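# Hang the power strip on two screws by its keyhole slots

## Task

Put the power strip's two keyhole slots over the two screws and leave it hanging level with no support. The narrow end of each keyhole slot must be at the top.

## Robot and tools

Robot: two arms, left_arm and right_arm, each ending in a two-finger gripper. The fingers point along the gripper's +z axis and spread along its y axis. The reported hand point sits between the finger pads, about 1 cm behind the tips. Calibrated bases in the scene frame: left_arm (-0.041, +0.307, 0) m, right_arm (-0.032, -0.248, 0) m, each turned very slightly about z. A camera stand is fixed to the floor behind the arms.

Frame: one scene frame for everything. Its origin is at table-top height, midway between the arms' nominal bases. +z is up, +x reaches out over the table, and left_arm is on the +y side. Arm names do not match image left and right. Printed positions and orientations may be off by a few centimetres, more at long reach.

The 14-number row: every moving command uses a single row of 14 numbers for both arms together. Numbers 1 to 7 are left_arm: dx, dy, dz, rx, ry, rz, opening. Numbers 8 to 14 are the same for right_arm. Each number lies in [-1, 1]. dx, dy, dz are an offset along the scene axes, where 1.0 equals 0.6 m. rx, ry, rz are a single rotation vector, where 1.0 equals 180 degrees, turning about the Hand target's position. The offsets are counted from the arm's Hand target as it stands when the action or move begins, never from a previous row, so sending the same offset twice moves the arm twice. Opening is absolute, not an offset: +1 is fully open (0.094 m), -1 is closed. An all-zero pose part re-requests the current Hand target; the opening number is always a real command, so to leave a gripper alone send its present opening again. A translation longer than 1.0 may be scaled back along its direction.

execute_actions(actions, cameras): actions is a list of actions; each action is a list of up to 15 rows, one per 1/30 s step, and a short action repeats its final row for the remaining steps. An empty list returns camera images and the full state. cameras lists names, ["all"], or []; an unknown name invalidates the call.

move(target, speed, blend, opening_speed, grip_force, blocking, cameras): drives each gripper in a straight line toward its offset. target is one 14-number row or a list of up to 15 rows, all counted from the same starting Hand targets. speed is in m/s, 0.002 to 2.9, default 0.25 (turns up to twice that in rad/s), one value or one per target. blend (m) rounds corners between listed targets; 0 stops at each. opening_speed (0.2 or more, per second on the -1..1 scale) closes fingers gradually, useful on fragile parts. grip_force is newtons per pad, 10 to 50 (full), one value or one per arm; it persists, and low values close slowly. blocking=false returns after about 0.5 s while the move continues. Moves do not avoid obstacles or the other arm, and are capped at 10 s. A changed opening in a later target is applied only once everything has come to rest at that target. The result adds a move: line: done (within 10 mm and 2 degrees), off_target, moving, held, fault, plus limits such as paced (pose clipped) or held (steps withheld).

wait(seconds 0 to 10, cameras): lets time pass with commands held; a running move keeps going. stop(cameras): brakes a running move. zoom_image(camera, region [x0, y0, x1, y1], at most 504 by 504 px): closer look at the latest image of cam_head_left, cam_head_right, cam_high, cam_low, cam_left_wrist or cam_right_wrist (all 896x504). finished_scene(scene): ends the current scene for good, given that scene's number.

Control behaviour: each step the commanded orientation is clipped to within 40 degrees of the measured one; position has priority over orientation. Grippers often stop a few centimetres short because of friction and weight; a further command, even all zeros, asks again, or you can add the missing distance. Hand target in the result is the pose the next offsets start from. Keep paths away from an arm's own base, since passing near it can flip the shoulder.

Result lines: end_effector_position and end_effector_quat_wxyz per gripper; Hand target; Tool commands; Joint positions (the final value is the measured finger gap in metres); Joint velocities (may read within noise); joint torques, including arm weight, with per-unit offsets, and numbers 1 to 3 wrapping at ±28 N m; grip_measured on the opening scale, reading up to about 2.5 mm wide when empty and up to about 3 mm narrow under full squeeze; grip_effort_nm, motor effort with negative meaning closing, which stays nonzero at rest; step readings only for execute_actions. MOTOR HOT appears at 75 °C; at 90 °C an over-temperature fault folds that arm away for the rest of the scene. Avoid long loaded holds, stretched-out arms and pushing at unreachable poses.

Avoid: dropping the strip or letting it fall off the table; releasing it while it still moves; fast contacts and hitting the screws, wall or table hard; the arms or their wrist-camera cables touching each other or pressing on things (cable contact counts as touching); closing one gripper on the other arm's fingers. A blocked arm keeps pushing until you command it back past its gripper. The strip may occasionally be nudged by outside forces.

Each tool is called as name(argument=value, ...), one argument or row to a line, values as JSON.

## Session

I'll start by looking at the scene.

execute_actions(
  actions=[],
  cameras=["all"],
)

Scene clock: 0.00 s.
left_arm: end_effector_position=(+0.3502, +0.3139, +0.1001) grip_measured=+1.000 grip_effort_nm=n/a end_effector_quat_wxyz=(+0.571, -0.052, +0.819, +0.037) | right_arm: end_effector_position=(+0.3655, -0.3175, +0.1215) grip_measured=+1.000 grip_effort_nm=n/a end_effector_quat_wxyz=(+0.619, +0.111, +0.769, -0.113)
Joint positions: left_arm=[-0.056 1.486 0.365 0.762 -0.185 -0.067 0.094] | right_arm=[-0.022 1.571 0.357 0.998 0.256 0.018 0.094]
Joint velocities: within noise
Joint torques (N m): no reading
Heat: left arm: 32 °C; right arm: 32 °C.
Hand target: left_arm +0.3514, +0.3140, +0.1031; +0.573, -0.053, +0.817, +0.037 | right_arm +0.3675, -0.3179, +0.1287; +0.627, +0.112, +0.763, -0.113
Tool commands: left_gripper/opening=+1.0 right_gripper/opening=+1.0

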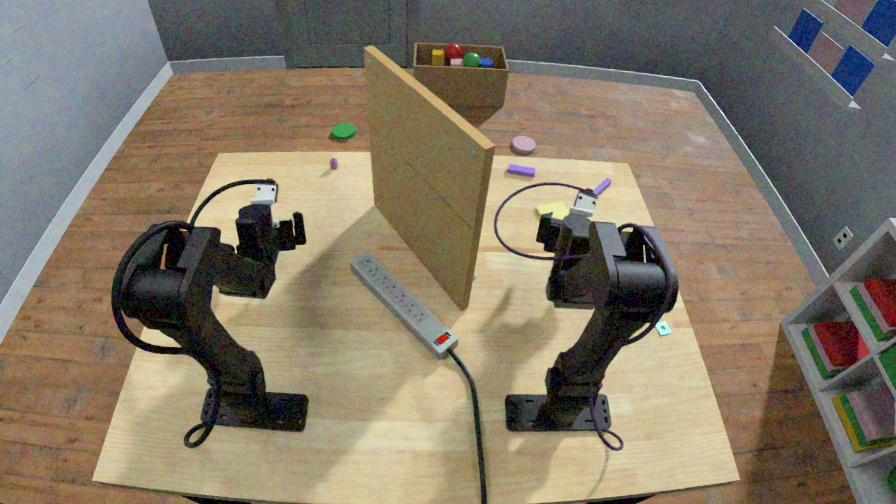

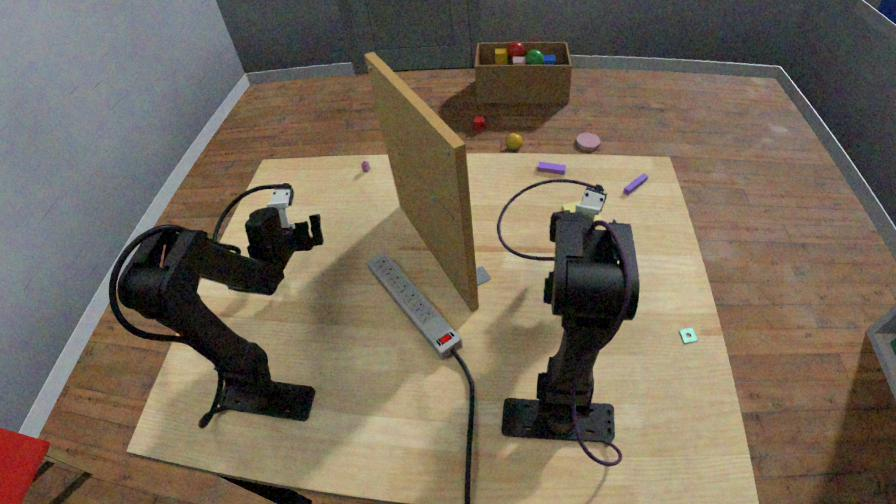

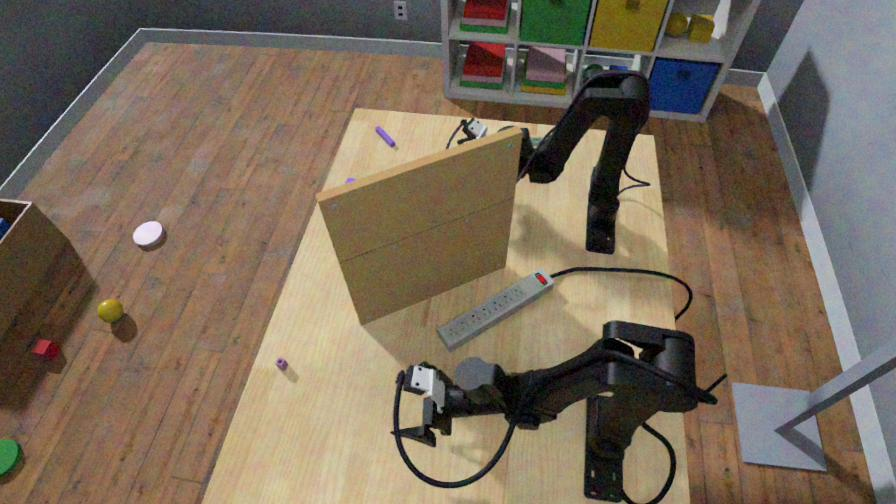

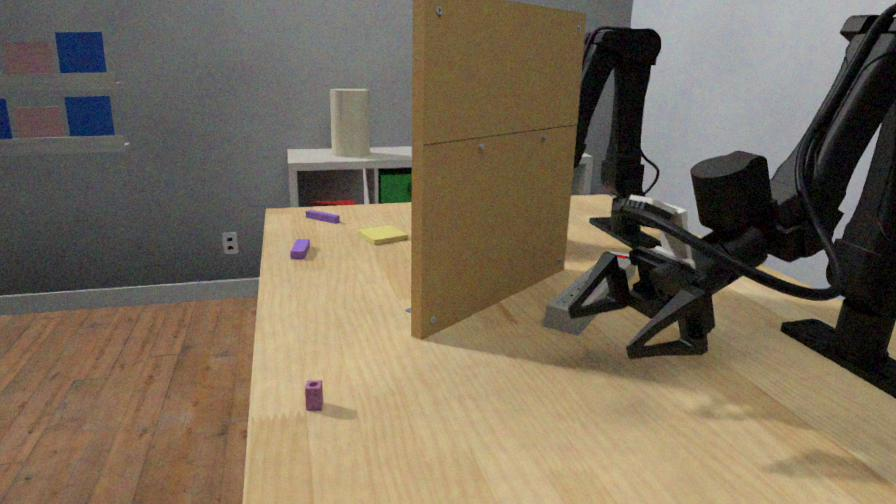

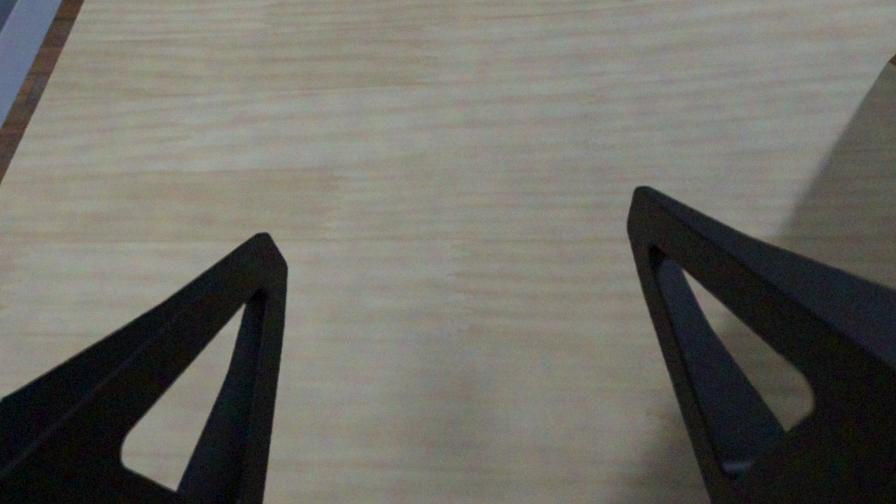

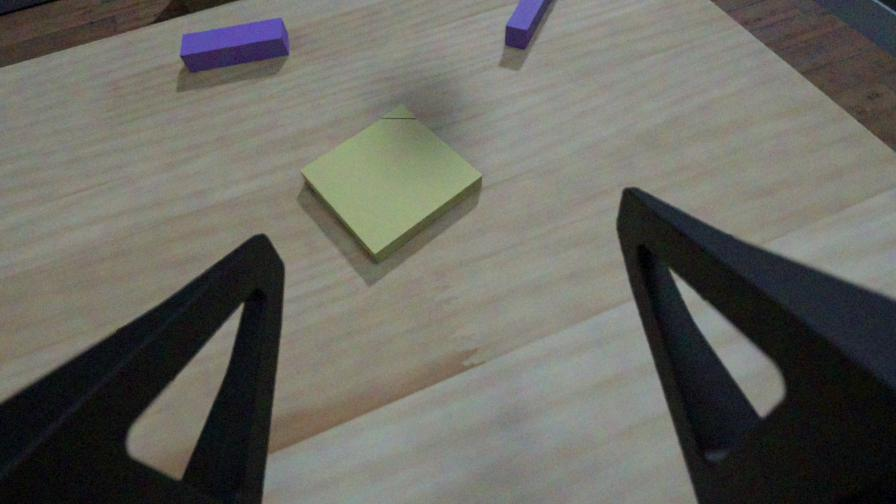

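zoom_image(
  camera="cam_low",
  region=[400, 0, 700, 350],
)

zoom_image(
  camera="cam_head_left",
  region=[330, 30, 530, 380],
)

zoom_image(
  camera="cam_high",
  region=[300, 100, 600, 380],
)

zoom_image(
  camera="cam_head_right",
  region=[330, 30, 530, 380],
)

Scaled by 1.440 from the camera's 896x504 image, which has a finer 1280x720 frame.

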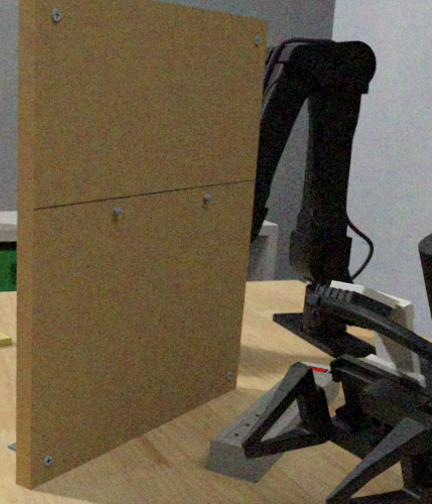

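Scaled by 1.440 from the camera's 896x504 image, which has a finer 1280x720 frame.

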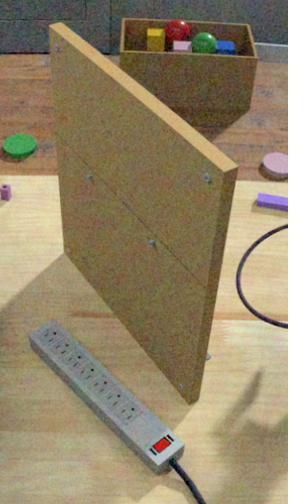

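Scaled by 1.680 from the camera's 896x504 image, which has a finer 1280x720 frame.

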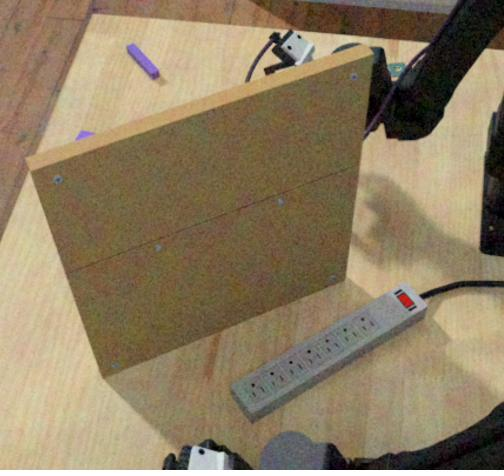

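Scaled by 1.440 from the camera's 896x504 image, which has a finer 1280x720 frame.

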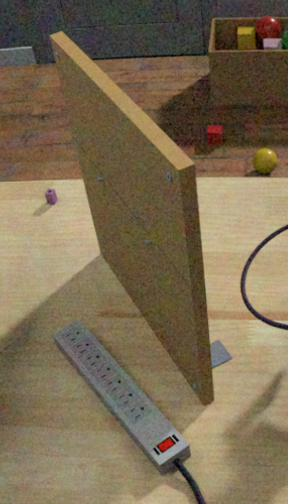

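zoom_image(
  camera="cam_head_left",
  region=[340, 240, 480, 370],
)

zoom_image(
  camera="cam_head_right",
  region=[350, 240, 490, 370],
)

zoom_image(
  camera="cam_high",
  region=[420, 250, 580, 370],
)

zoom_image(
  camera="cam_low",
  region=[520, 220, 700, 370],
)

Scaled by 3.600 from the camera's 896x504 image, which has a finer 1280x720 frame.

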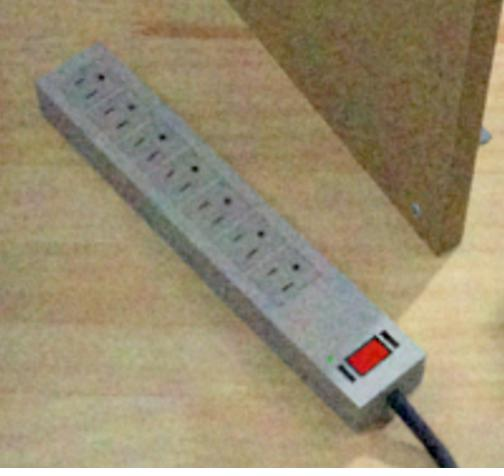

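Scaled by 3.600 from the camera's 896x504 image, which has a finer 1280x720 frame.

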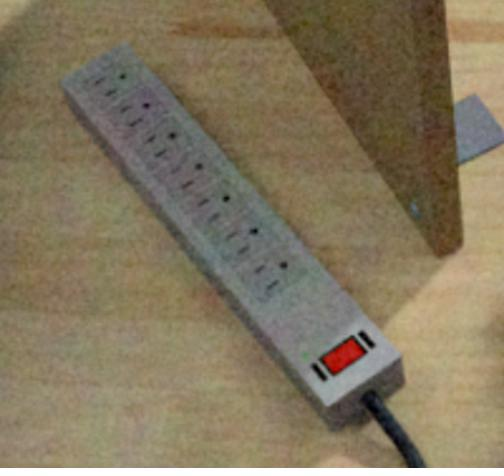

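Scaled by 3.150 from the camera's 896x504 image, which has a finer 1280x720 frame.

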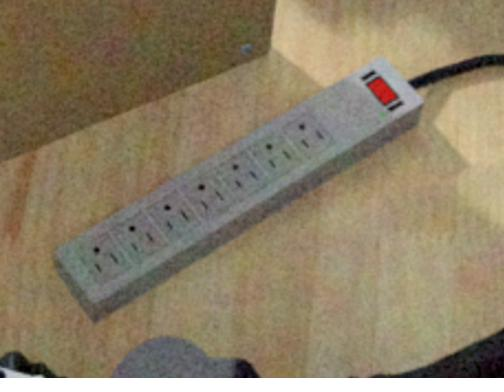

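Scaled by 2.800 from the camera's 896x504 image, which has a finer 1280x720 frame.

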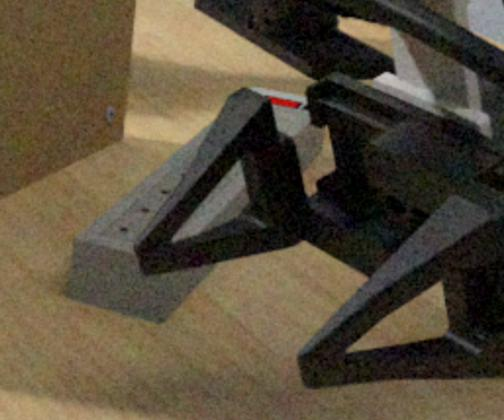

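zoom_image(
  camera="cam_head_left",
  region=[180, 160, 340, 310],
)

zoom_image(
  camera="cam_head_right",
  region=[200, 160, 360, 310],
)

zoom_image(
  camera="cam_high",
  region=[380, 340, 520, 470],
)

zoom_image(
  camera="cam_head_left",
  region=[490, 160, 690, 320],
)

Scaled by 3.150 from the camera's 896x504 image, which has a finer 1280x720 frame.

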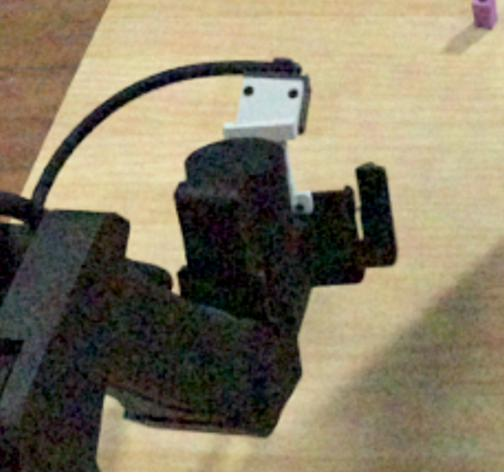

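Scaled by 3.150 from the camera's 896x504 image, which has a finer 1280x720 frame.

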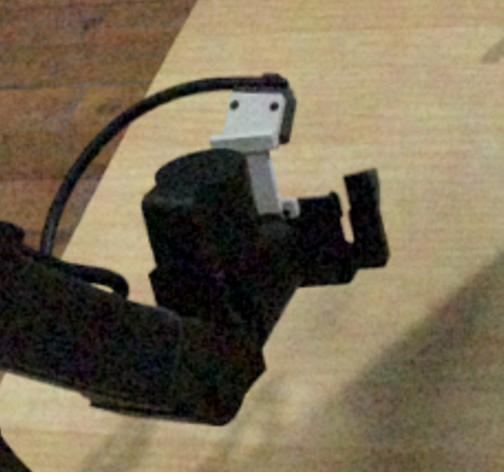

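Scaled by 3.600 from the camera's 896x504 image, which has a finer 1280x720 frame.

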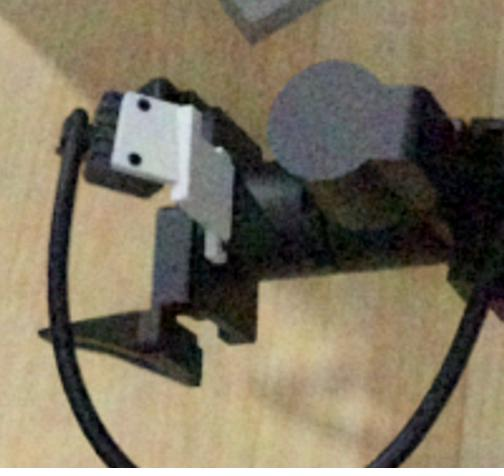

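Scaled by 2.520 from the camera's 896x504 image, which has a finer 1280x720 frame.

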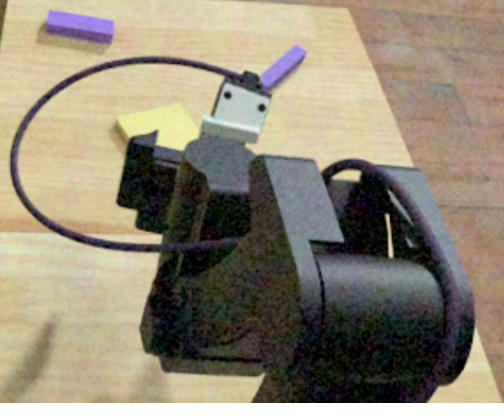

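move(
  target=[-0.3357, -0.1067, 0.3282, -0.003, -0.007, -0.329, 1, 0, 0, 0, 0, 0, 0, 1],
  speed=0.25,
  cameras=["all"],
)

Scene clock: 35.97 s.
left_arm: end_effector_position=(+0.1536, +0.2518, +0.2914) grip_measured=+1.000 grip_effort_nm=0.00 end_effector_quat_wxyz=(+0.530, +0.325, +0.753, -0.218) | right_arm: end_effector_position=(+0.3655, -0.3175, +0.1215) grip_measured=+1.000 grip_effort_nm=0.00 end_effector_quat_wxyz=(+0.619, +0.111, +0.769, -0.113)
Joint positions: left_arm=[0.718 0.898 1.054 -1.54 1.214 1.39 0.094] | right_arm=[-0.022 1.571 0.357 0.998 0.256 0.018 0.094]
Joint torques (N m): left_arm=[-0.2 0.13 6.83 0.32 0.64 0.06] | right_arm=[0.01 -5.87 4.56 1.69 0.06 -0.01]
Heat: left arm: 34 °C; right arm: 35 °C.
Hand target: left_arm +0.1499, +0.2499, +0.3000; +0.525, +0.355, +0.730, -0.255 | right_arm +0.3675, -0.3179, +0.1287; +0.627, +0.112, +0.763, -0.113
Off the commanded pose: left_arm 0.010 m, 6 deg | right_arm 0.007 m, 1 deg.
joint sent to its limit (left arm) — joint 4 (wrist pitch), lower limit. The joint targets are off in orientation, not in position.
move: off_target (left_arm)

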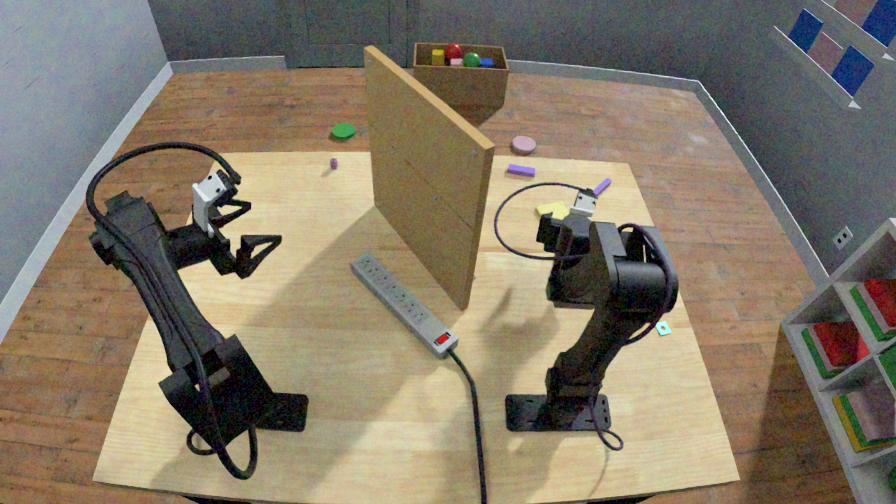

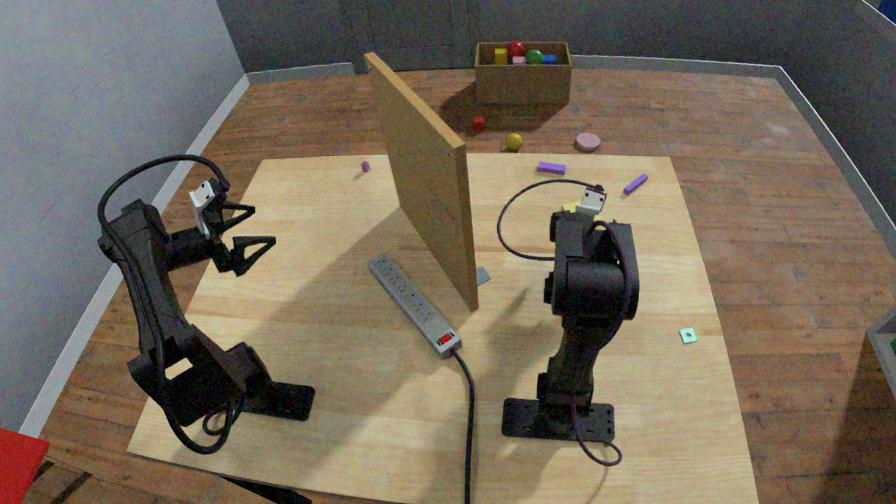

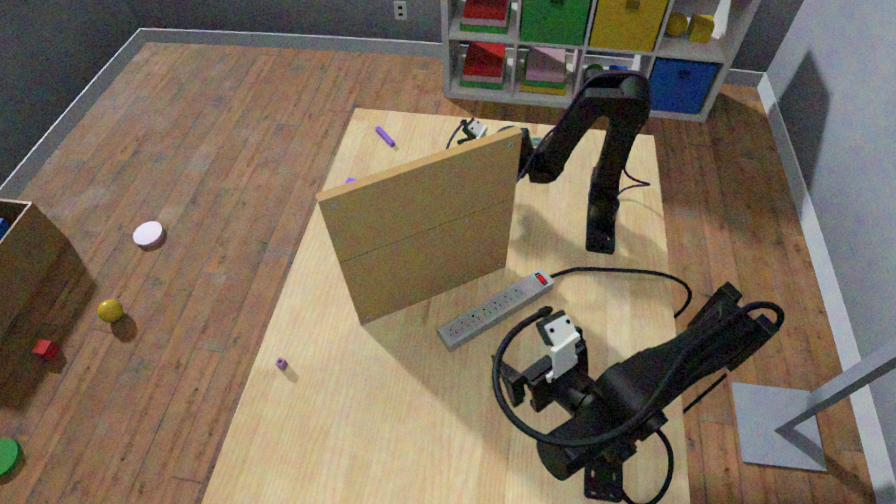

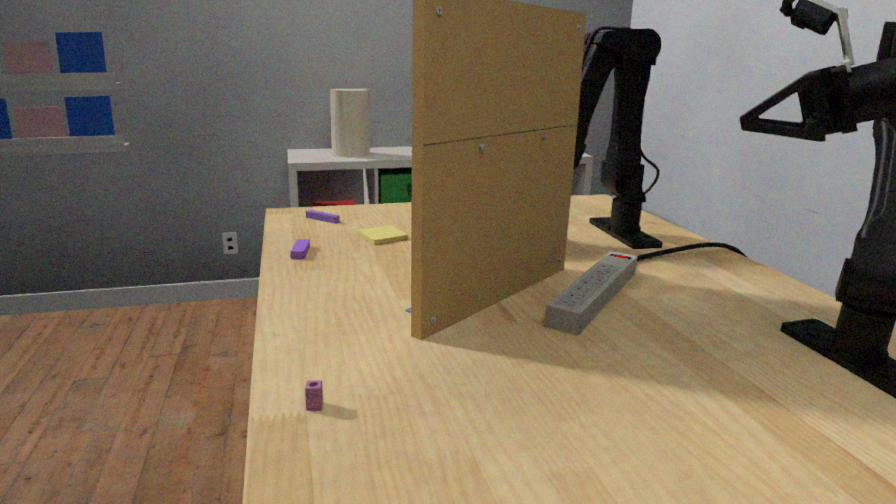

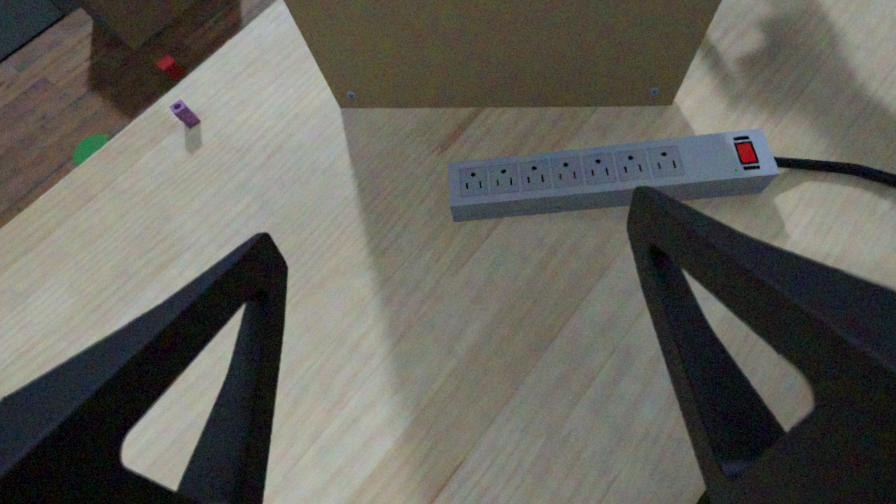

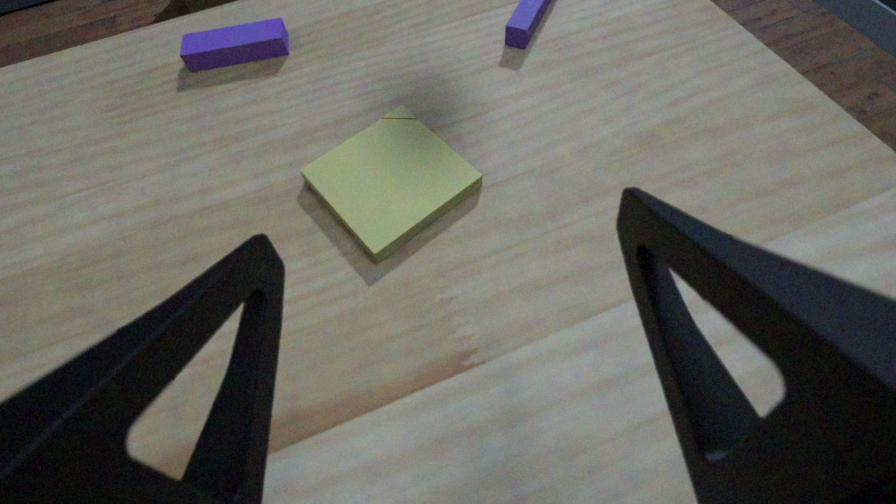

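move(
  target=[0.2502, 0.0835, -0.1333, -0.0614, -0.0846, 0.1756, 1, 0, 0, 0, 0, 0, 0, 1],
  speed=0.25,
  cameras=[],
)

Scene clock: 59.73 s.
left_arm: end_effector_position=(+0.3005, +0.3012, +0.2269) grip_measured=+1.000 grip_effort_nm=0.00 end_effector_quat_wxyz=(+0.700, +0.127, +0.693, -0.120) | right_arm: end_effector_position=(+0.3655, -0.3175, +0.1215) grip_measured=+1.000 grip_effort_nm=0.01 end_effector_quat_wxyz=(+0.619, +0.111, +0.769, -0.113)
Joint positions: left_arm=[0.324 1.063 0.306 0.768 0.661 0.005 0.094] | right_arm=[-0.022 1.571 0.357 0.998 0.256 0.018 0.094]
Joint torques (N m): left_arm=[-0.51 -1.02 4.71 1.94 -0.11 -0.05] | right_arm=[0.05 -5.93 4.51 1.68 0.07 -0.02]
Heat: left arm: 33 °C; right arm: 35 °C.
Hand target: left_arm +0.3000, +0.3000, +0.2200; +0.696, +0.123, +0.696, -0.123 | right_arm +0.3675, -0.3179, +0.1287; +0.627, +0.112, +0.763, -0.113
Off the commanded pose: left_arm 0.007 m, 1 deg | right_arm 0.007 m, 1 deg.
move: done
No camera images: "cameras" was empty.

move(
  target=[-0.0583, -0.2333, 0, -0.4085, 0.2971, -0.1391, -1, 0, 0, 0, 0, 0, 0, 1],
  speed=0.25,
  cameras=["all"],
)

Scene clock: 68.67 s.
left_arm: end_effector_position=(+0.2686, +0.1633, +0.2261) grip_measured=-0.983 grip_effort_nm=-0.91 end_effector_quat_wxyz=(+0.239, -0.233, +0.666, -0.667) | right_arm: end_effector_position=(+0.3655, -0.3175, +0.1215) grip_measured=+1.000 grip_effort_nm=0.00 end_effector_quat_wxyz=(+0.619, +0.111, +0.769, -0.113)
Joint positions: left_arm=[-0.008 1.151 0.349 0.807 0.868 -1.567 0.001] | right_arm=[-0.022 1.571 0.357 0.998 0.256 0.018 0.094]
Joint torques (N m): left_arm=[-0.51 -1.42 4.57 1.86 0.1 0] | right_arm=[-0.01 -5.83 4.51 1.68 0.05 0]
Heat: left arm: 34 °C; right arm: 35 °C.
Hand target: left_arm +0.2651, +0.1601, +0.2200; +0.230, -0.230, +0.669, -0.668 | right_arm +0.3675, -0.3179, +0.1287; +0.627, +0.112, +0.763, -0.113
Off the commanded pose: left_arm 0.008 m, 1 deg | right_arm 0.007 m, 1 deg.
move: done

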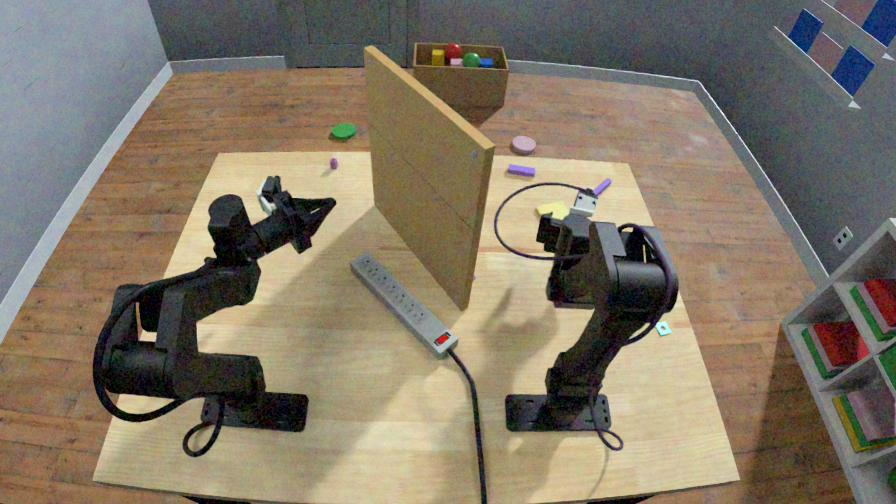

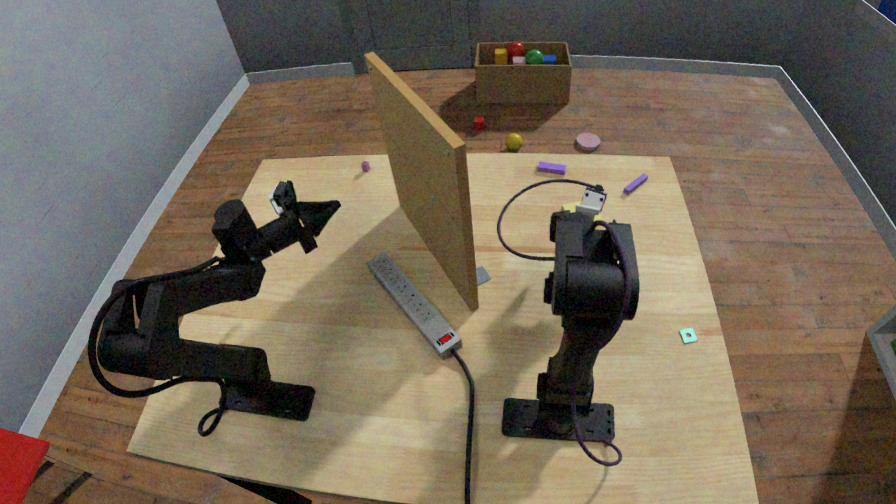

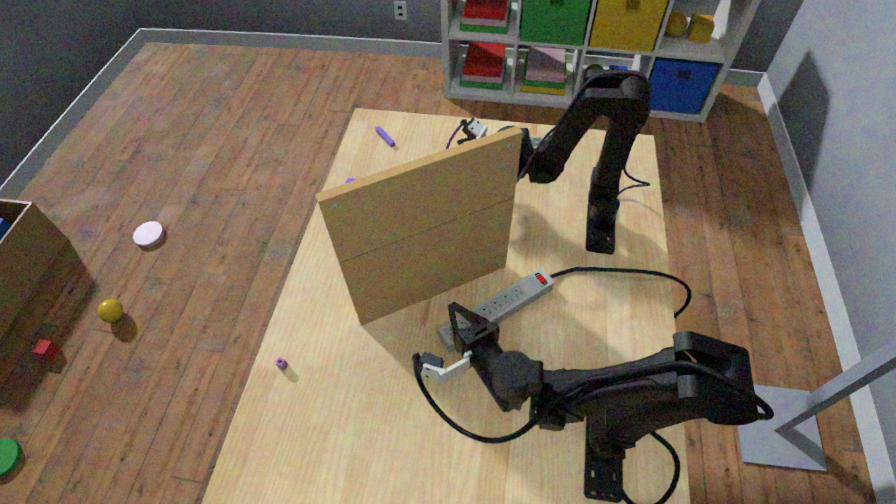

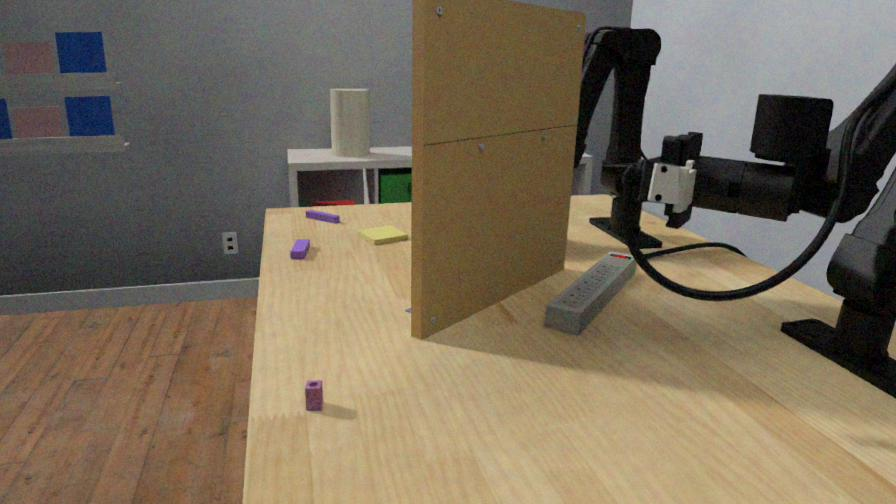

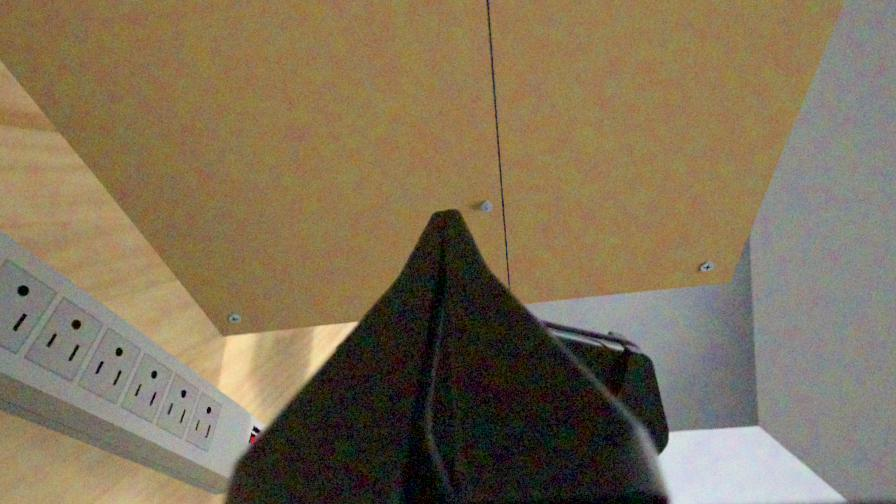

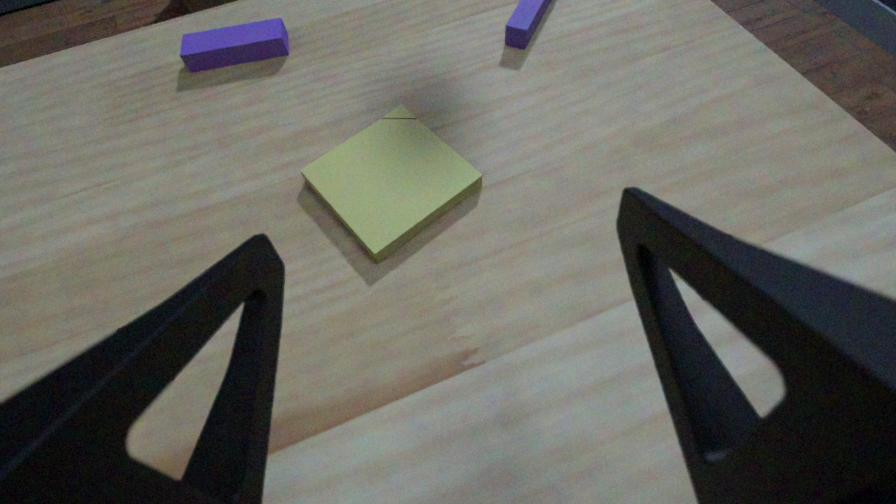

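move(
  target=[0.0410, -0.0525, 0, 0, 0, 0, -1, 0, 0, 0, 0, 0, 0, 1],
  speed=0.15,
  cameras=["cam_left_wrist", "cam_high", "cam_low"],
)

Scene clock: 77.73 s.
left_arm: end_effector_position=(+0.2833, +0.1309, +0.2098) grip_measured=-0.983 grip_effort_nm=-0.91 end_effector_quat_wxyz=(+0.219, -0.240, +0.675, -0.663) | right_arm: end_effector_position=(+0.3655, -0.3175, +0.1215) grip_measured=+1.000 grip_effort_nm=0.01 end_effector_quat_wxyz=(+0.619, +0.111, +0.769, -0.113)
Joint positions: left_arm=[-0.146 1.293 0.388 0.872 0.75 -1.569 0.001] | right_arm=[-0.022 1.571 0.357 0.998 0.256 0.018 0.094]
Joint torques (N m): left_arm=[-0.53 -2.13 7.47 1.94 -0.1 -0.01] | right_arm=[0.05 -5.93 4.53 1.68 0.07 -0.01]
Heat: left arm: 34 °C; right arm: 35 °C.
Hand target: left_arm +0.2897, +0.1286, +0.2200; +0.230, -0.230, +0.669, -0.668 | right_arm +0.3675, -0.3179, +0.1287; +0.627, +0.112, +0.763, -0.113
Off the commanded pose: left_arm 0.012 m, 2 deg | right_arm 0.007 m, 1 deg.
move: off_target (left_arm)
Images, in order (width x height): cam_high 896x504, cam_low 896x504, cam_left_wrist 896x504.

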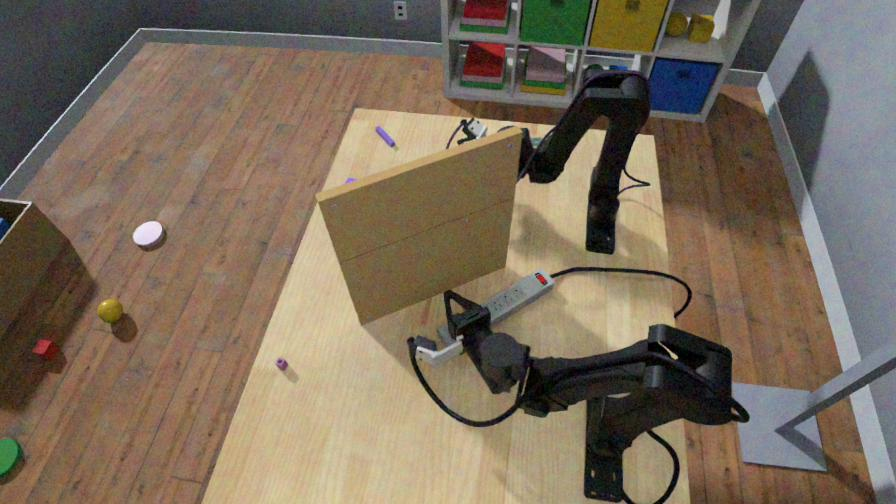

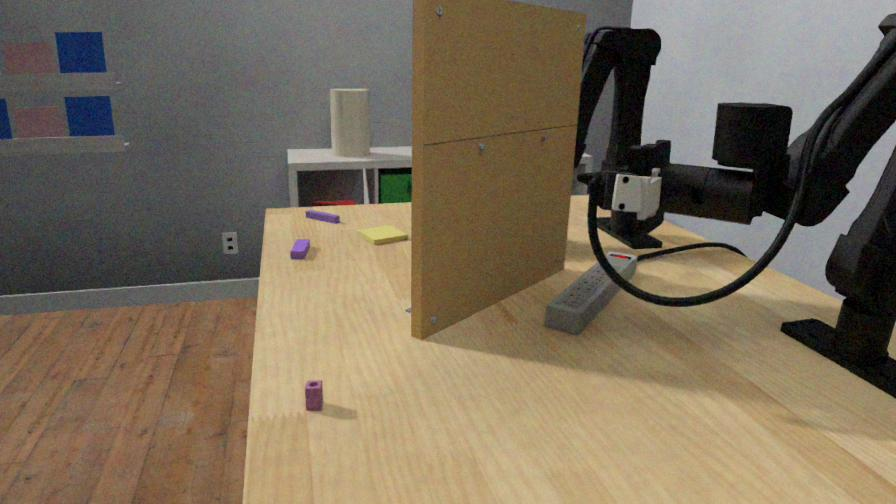

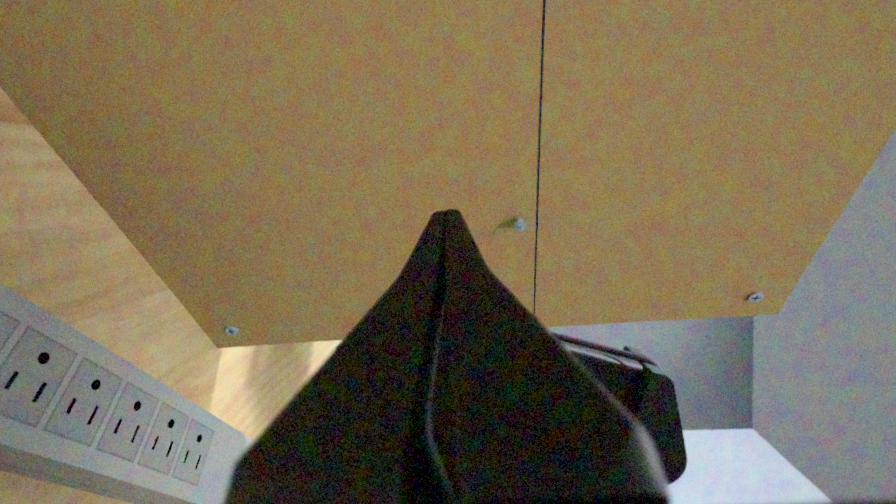

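zoom_image(
  camera="cam_left_wrist",
  region=[400, 150, 600, 263],
)

zoom_image(
  camera="cam_left_wrist",
  region=[180, 260, 340, 360],
)

zoom_image(
  camera="cam_left_wrist",
  region=[680, 250, 840, 350],
)

Scaled by 2.520 from the camera's 896x504 image, which has a finer 1280x720 frame.

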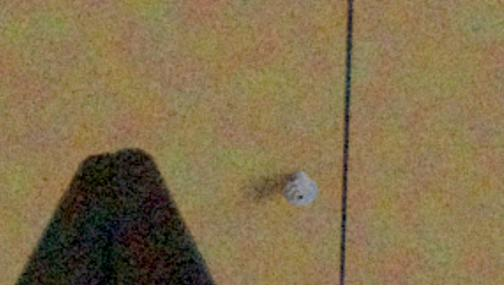

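Scaled by 3.150 from the camera's 896x504 image, which has a finer 1280x720 frame.

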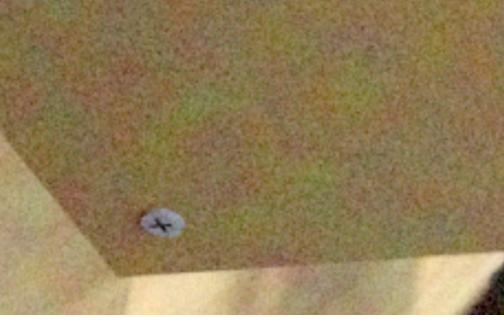

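Scaled by 3.150 from the camera's 896x504 image, which has a finer 1280x720 frame.

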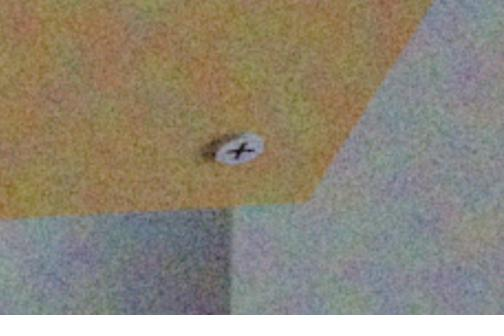

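move(
  target=[-0.0828, -0.1645, 0.03, 0, 0, 0, -1, 0, 0, 0, 0, 0, 0, 1],
  speed=0.15,
  cameras=["all"],
)

Scene clock: 102.57 s.
left_arm: end_effector_position=(+0.2377, +0.0315, +0.2222) grip_measured=-0.983 grip_effort_nm=-0.91 end_effector_quat_wxyz=(+0.221, -0.235, +0.678, -0.661) | right_arm: end_effector_position=(+0.3655, -0.3175, +0.1215) grip_measured=+1.000 grip_effort_nm=0.00 end_effector_quat_wxyz=(+0.619, +0.111, +0.769, -0.113)
Joint positions: left_arm=[-0.656 1.236 0.416 0.79 0.246 -1.574 0.001] | right_arm=[-0.022 1.571 0.357 0.998 0.256 0.018 0.094]
Joint torques (N m): left_arm=[-0.42 -4.48 7.94 1.73 -0.15 0.02] | right_arm=[-0.05 -5.91 4.49 1.69 0.06 -0.02]
Heat: left arm: 36 °C; right arm: 35 °C.
Hand target: left_arm +0.2399, +0.0298, +0.2381; +0.230, -0.230, +0.669, -0.668 | right_arm +0.3675, -0.3179, +0.1287; +0.627, +0.112, +0.763, -0.113
Off the commanded pose: left_arm 0.016 m, 2 deg | right_arm 0.007 m, 1 deg.
move: off_target (left_arm)

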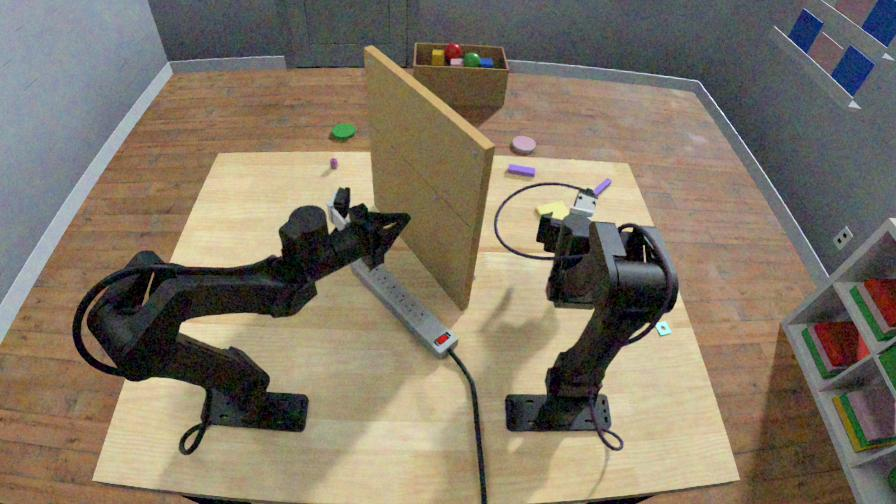

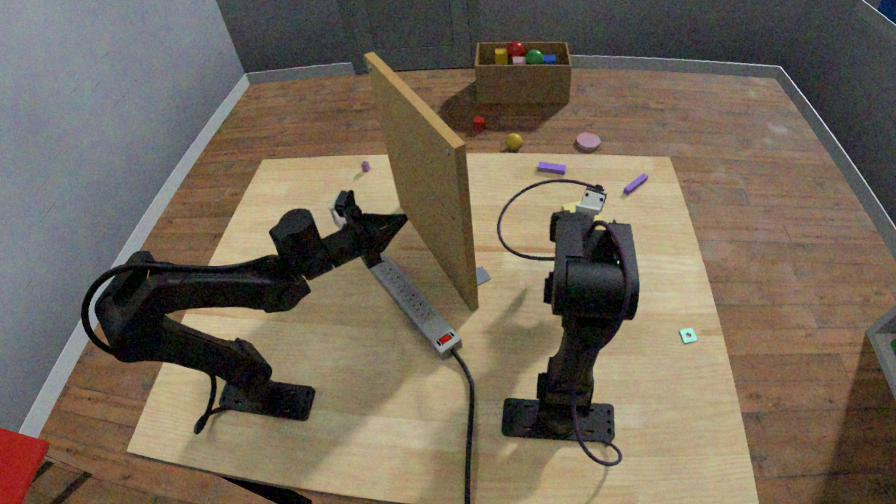

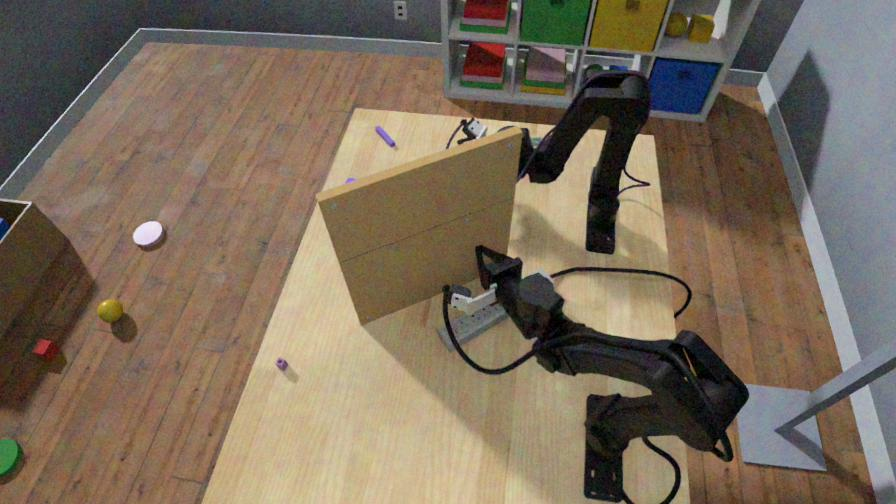

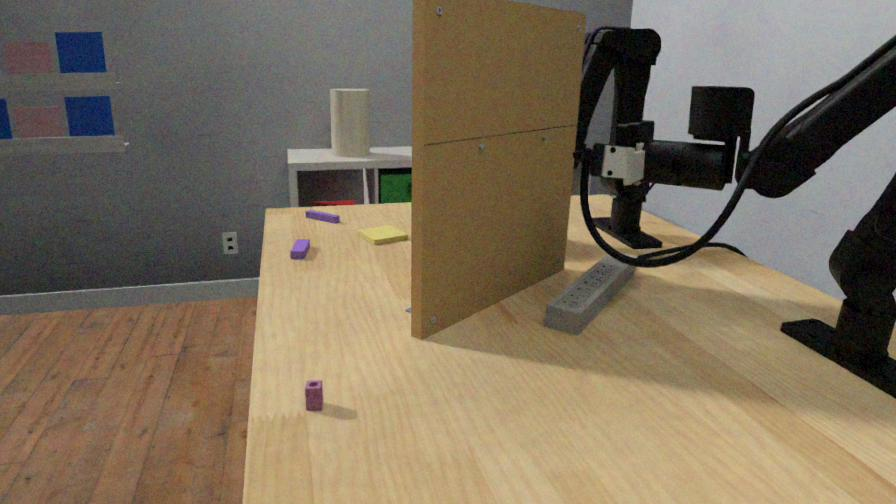

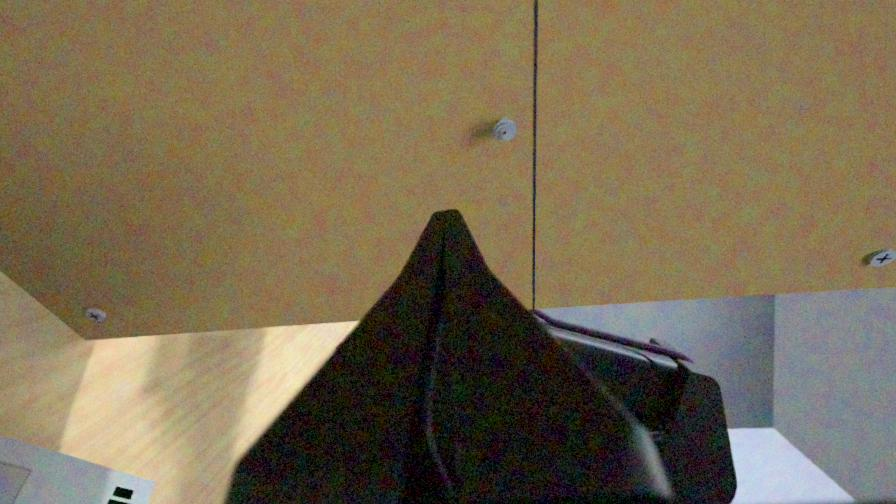

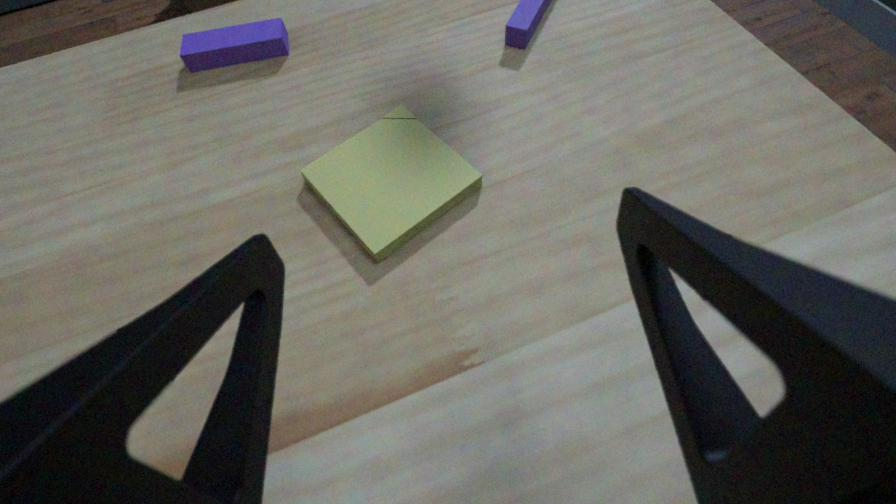

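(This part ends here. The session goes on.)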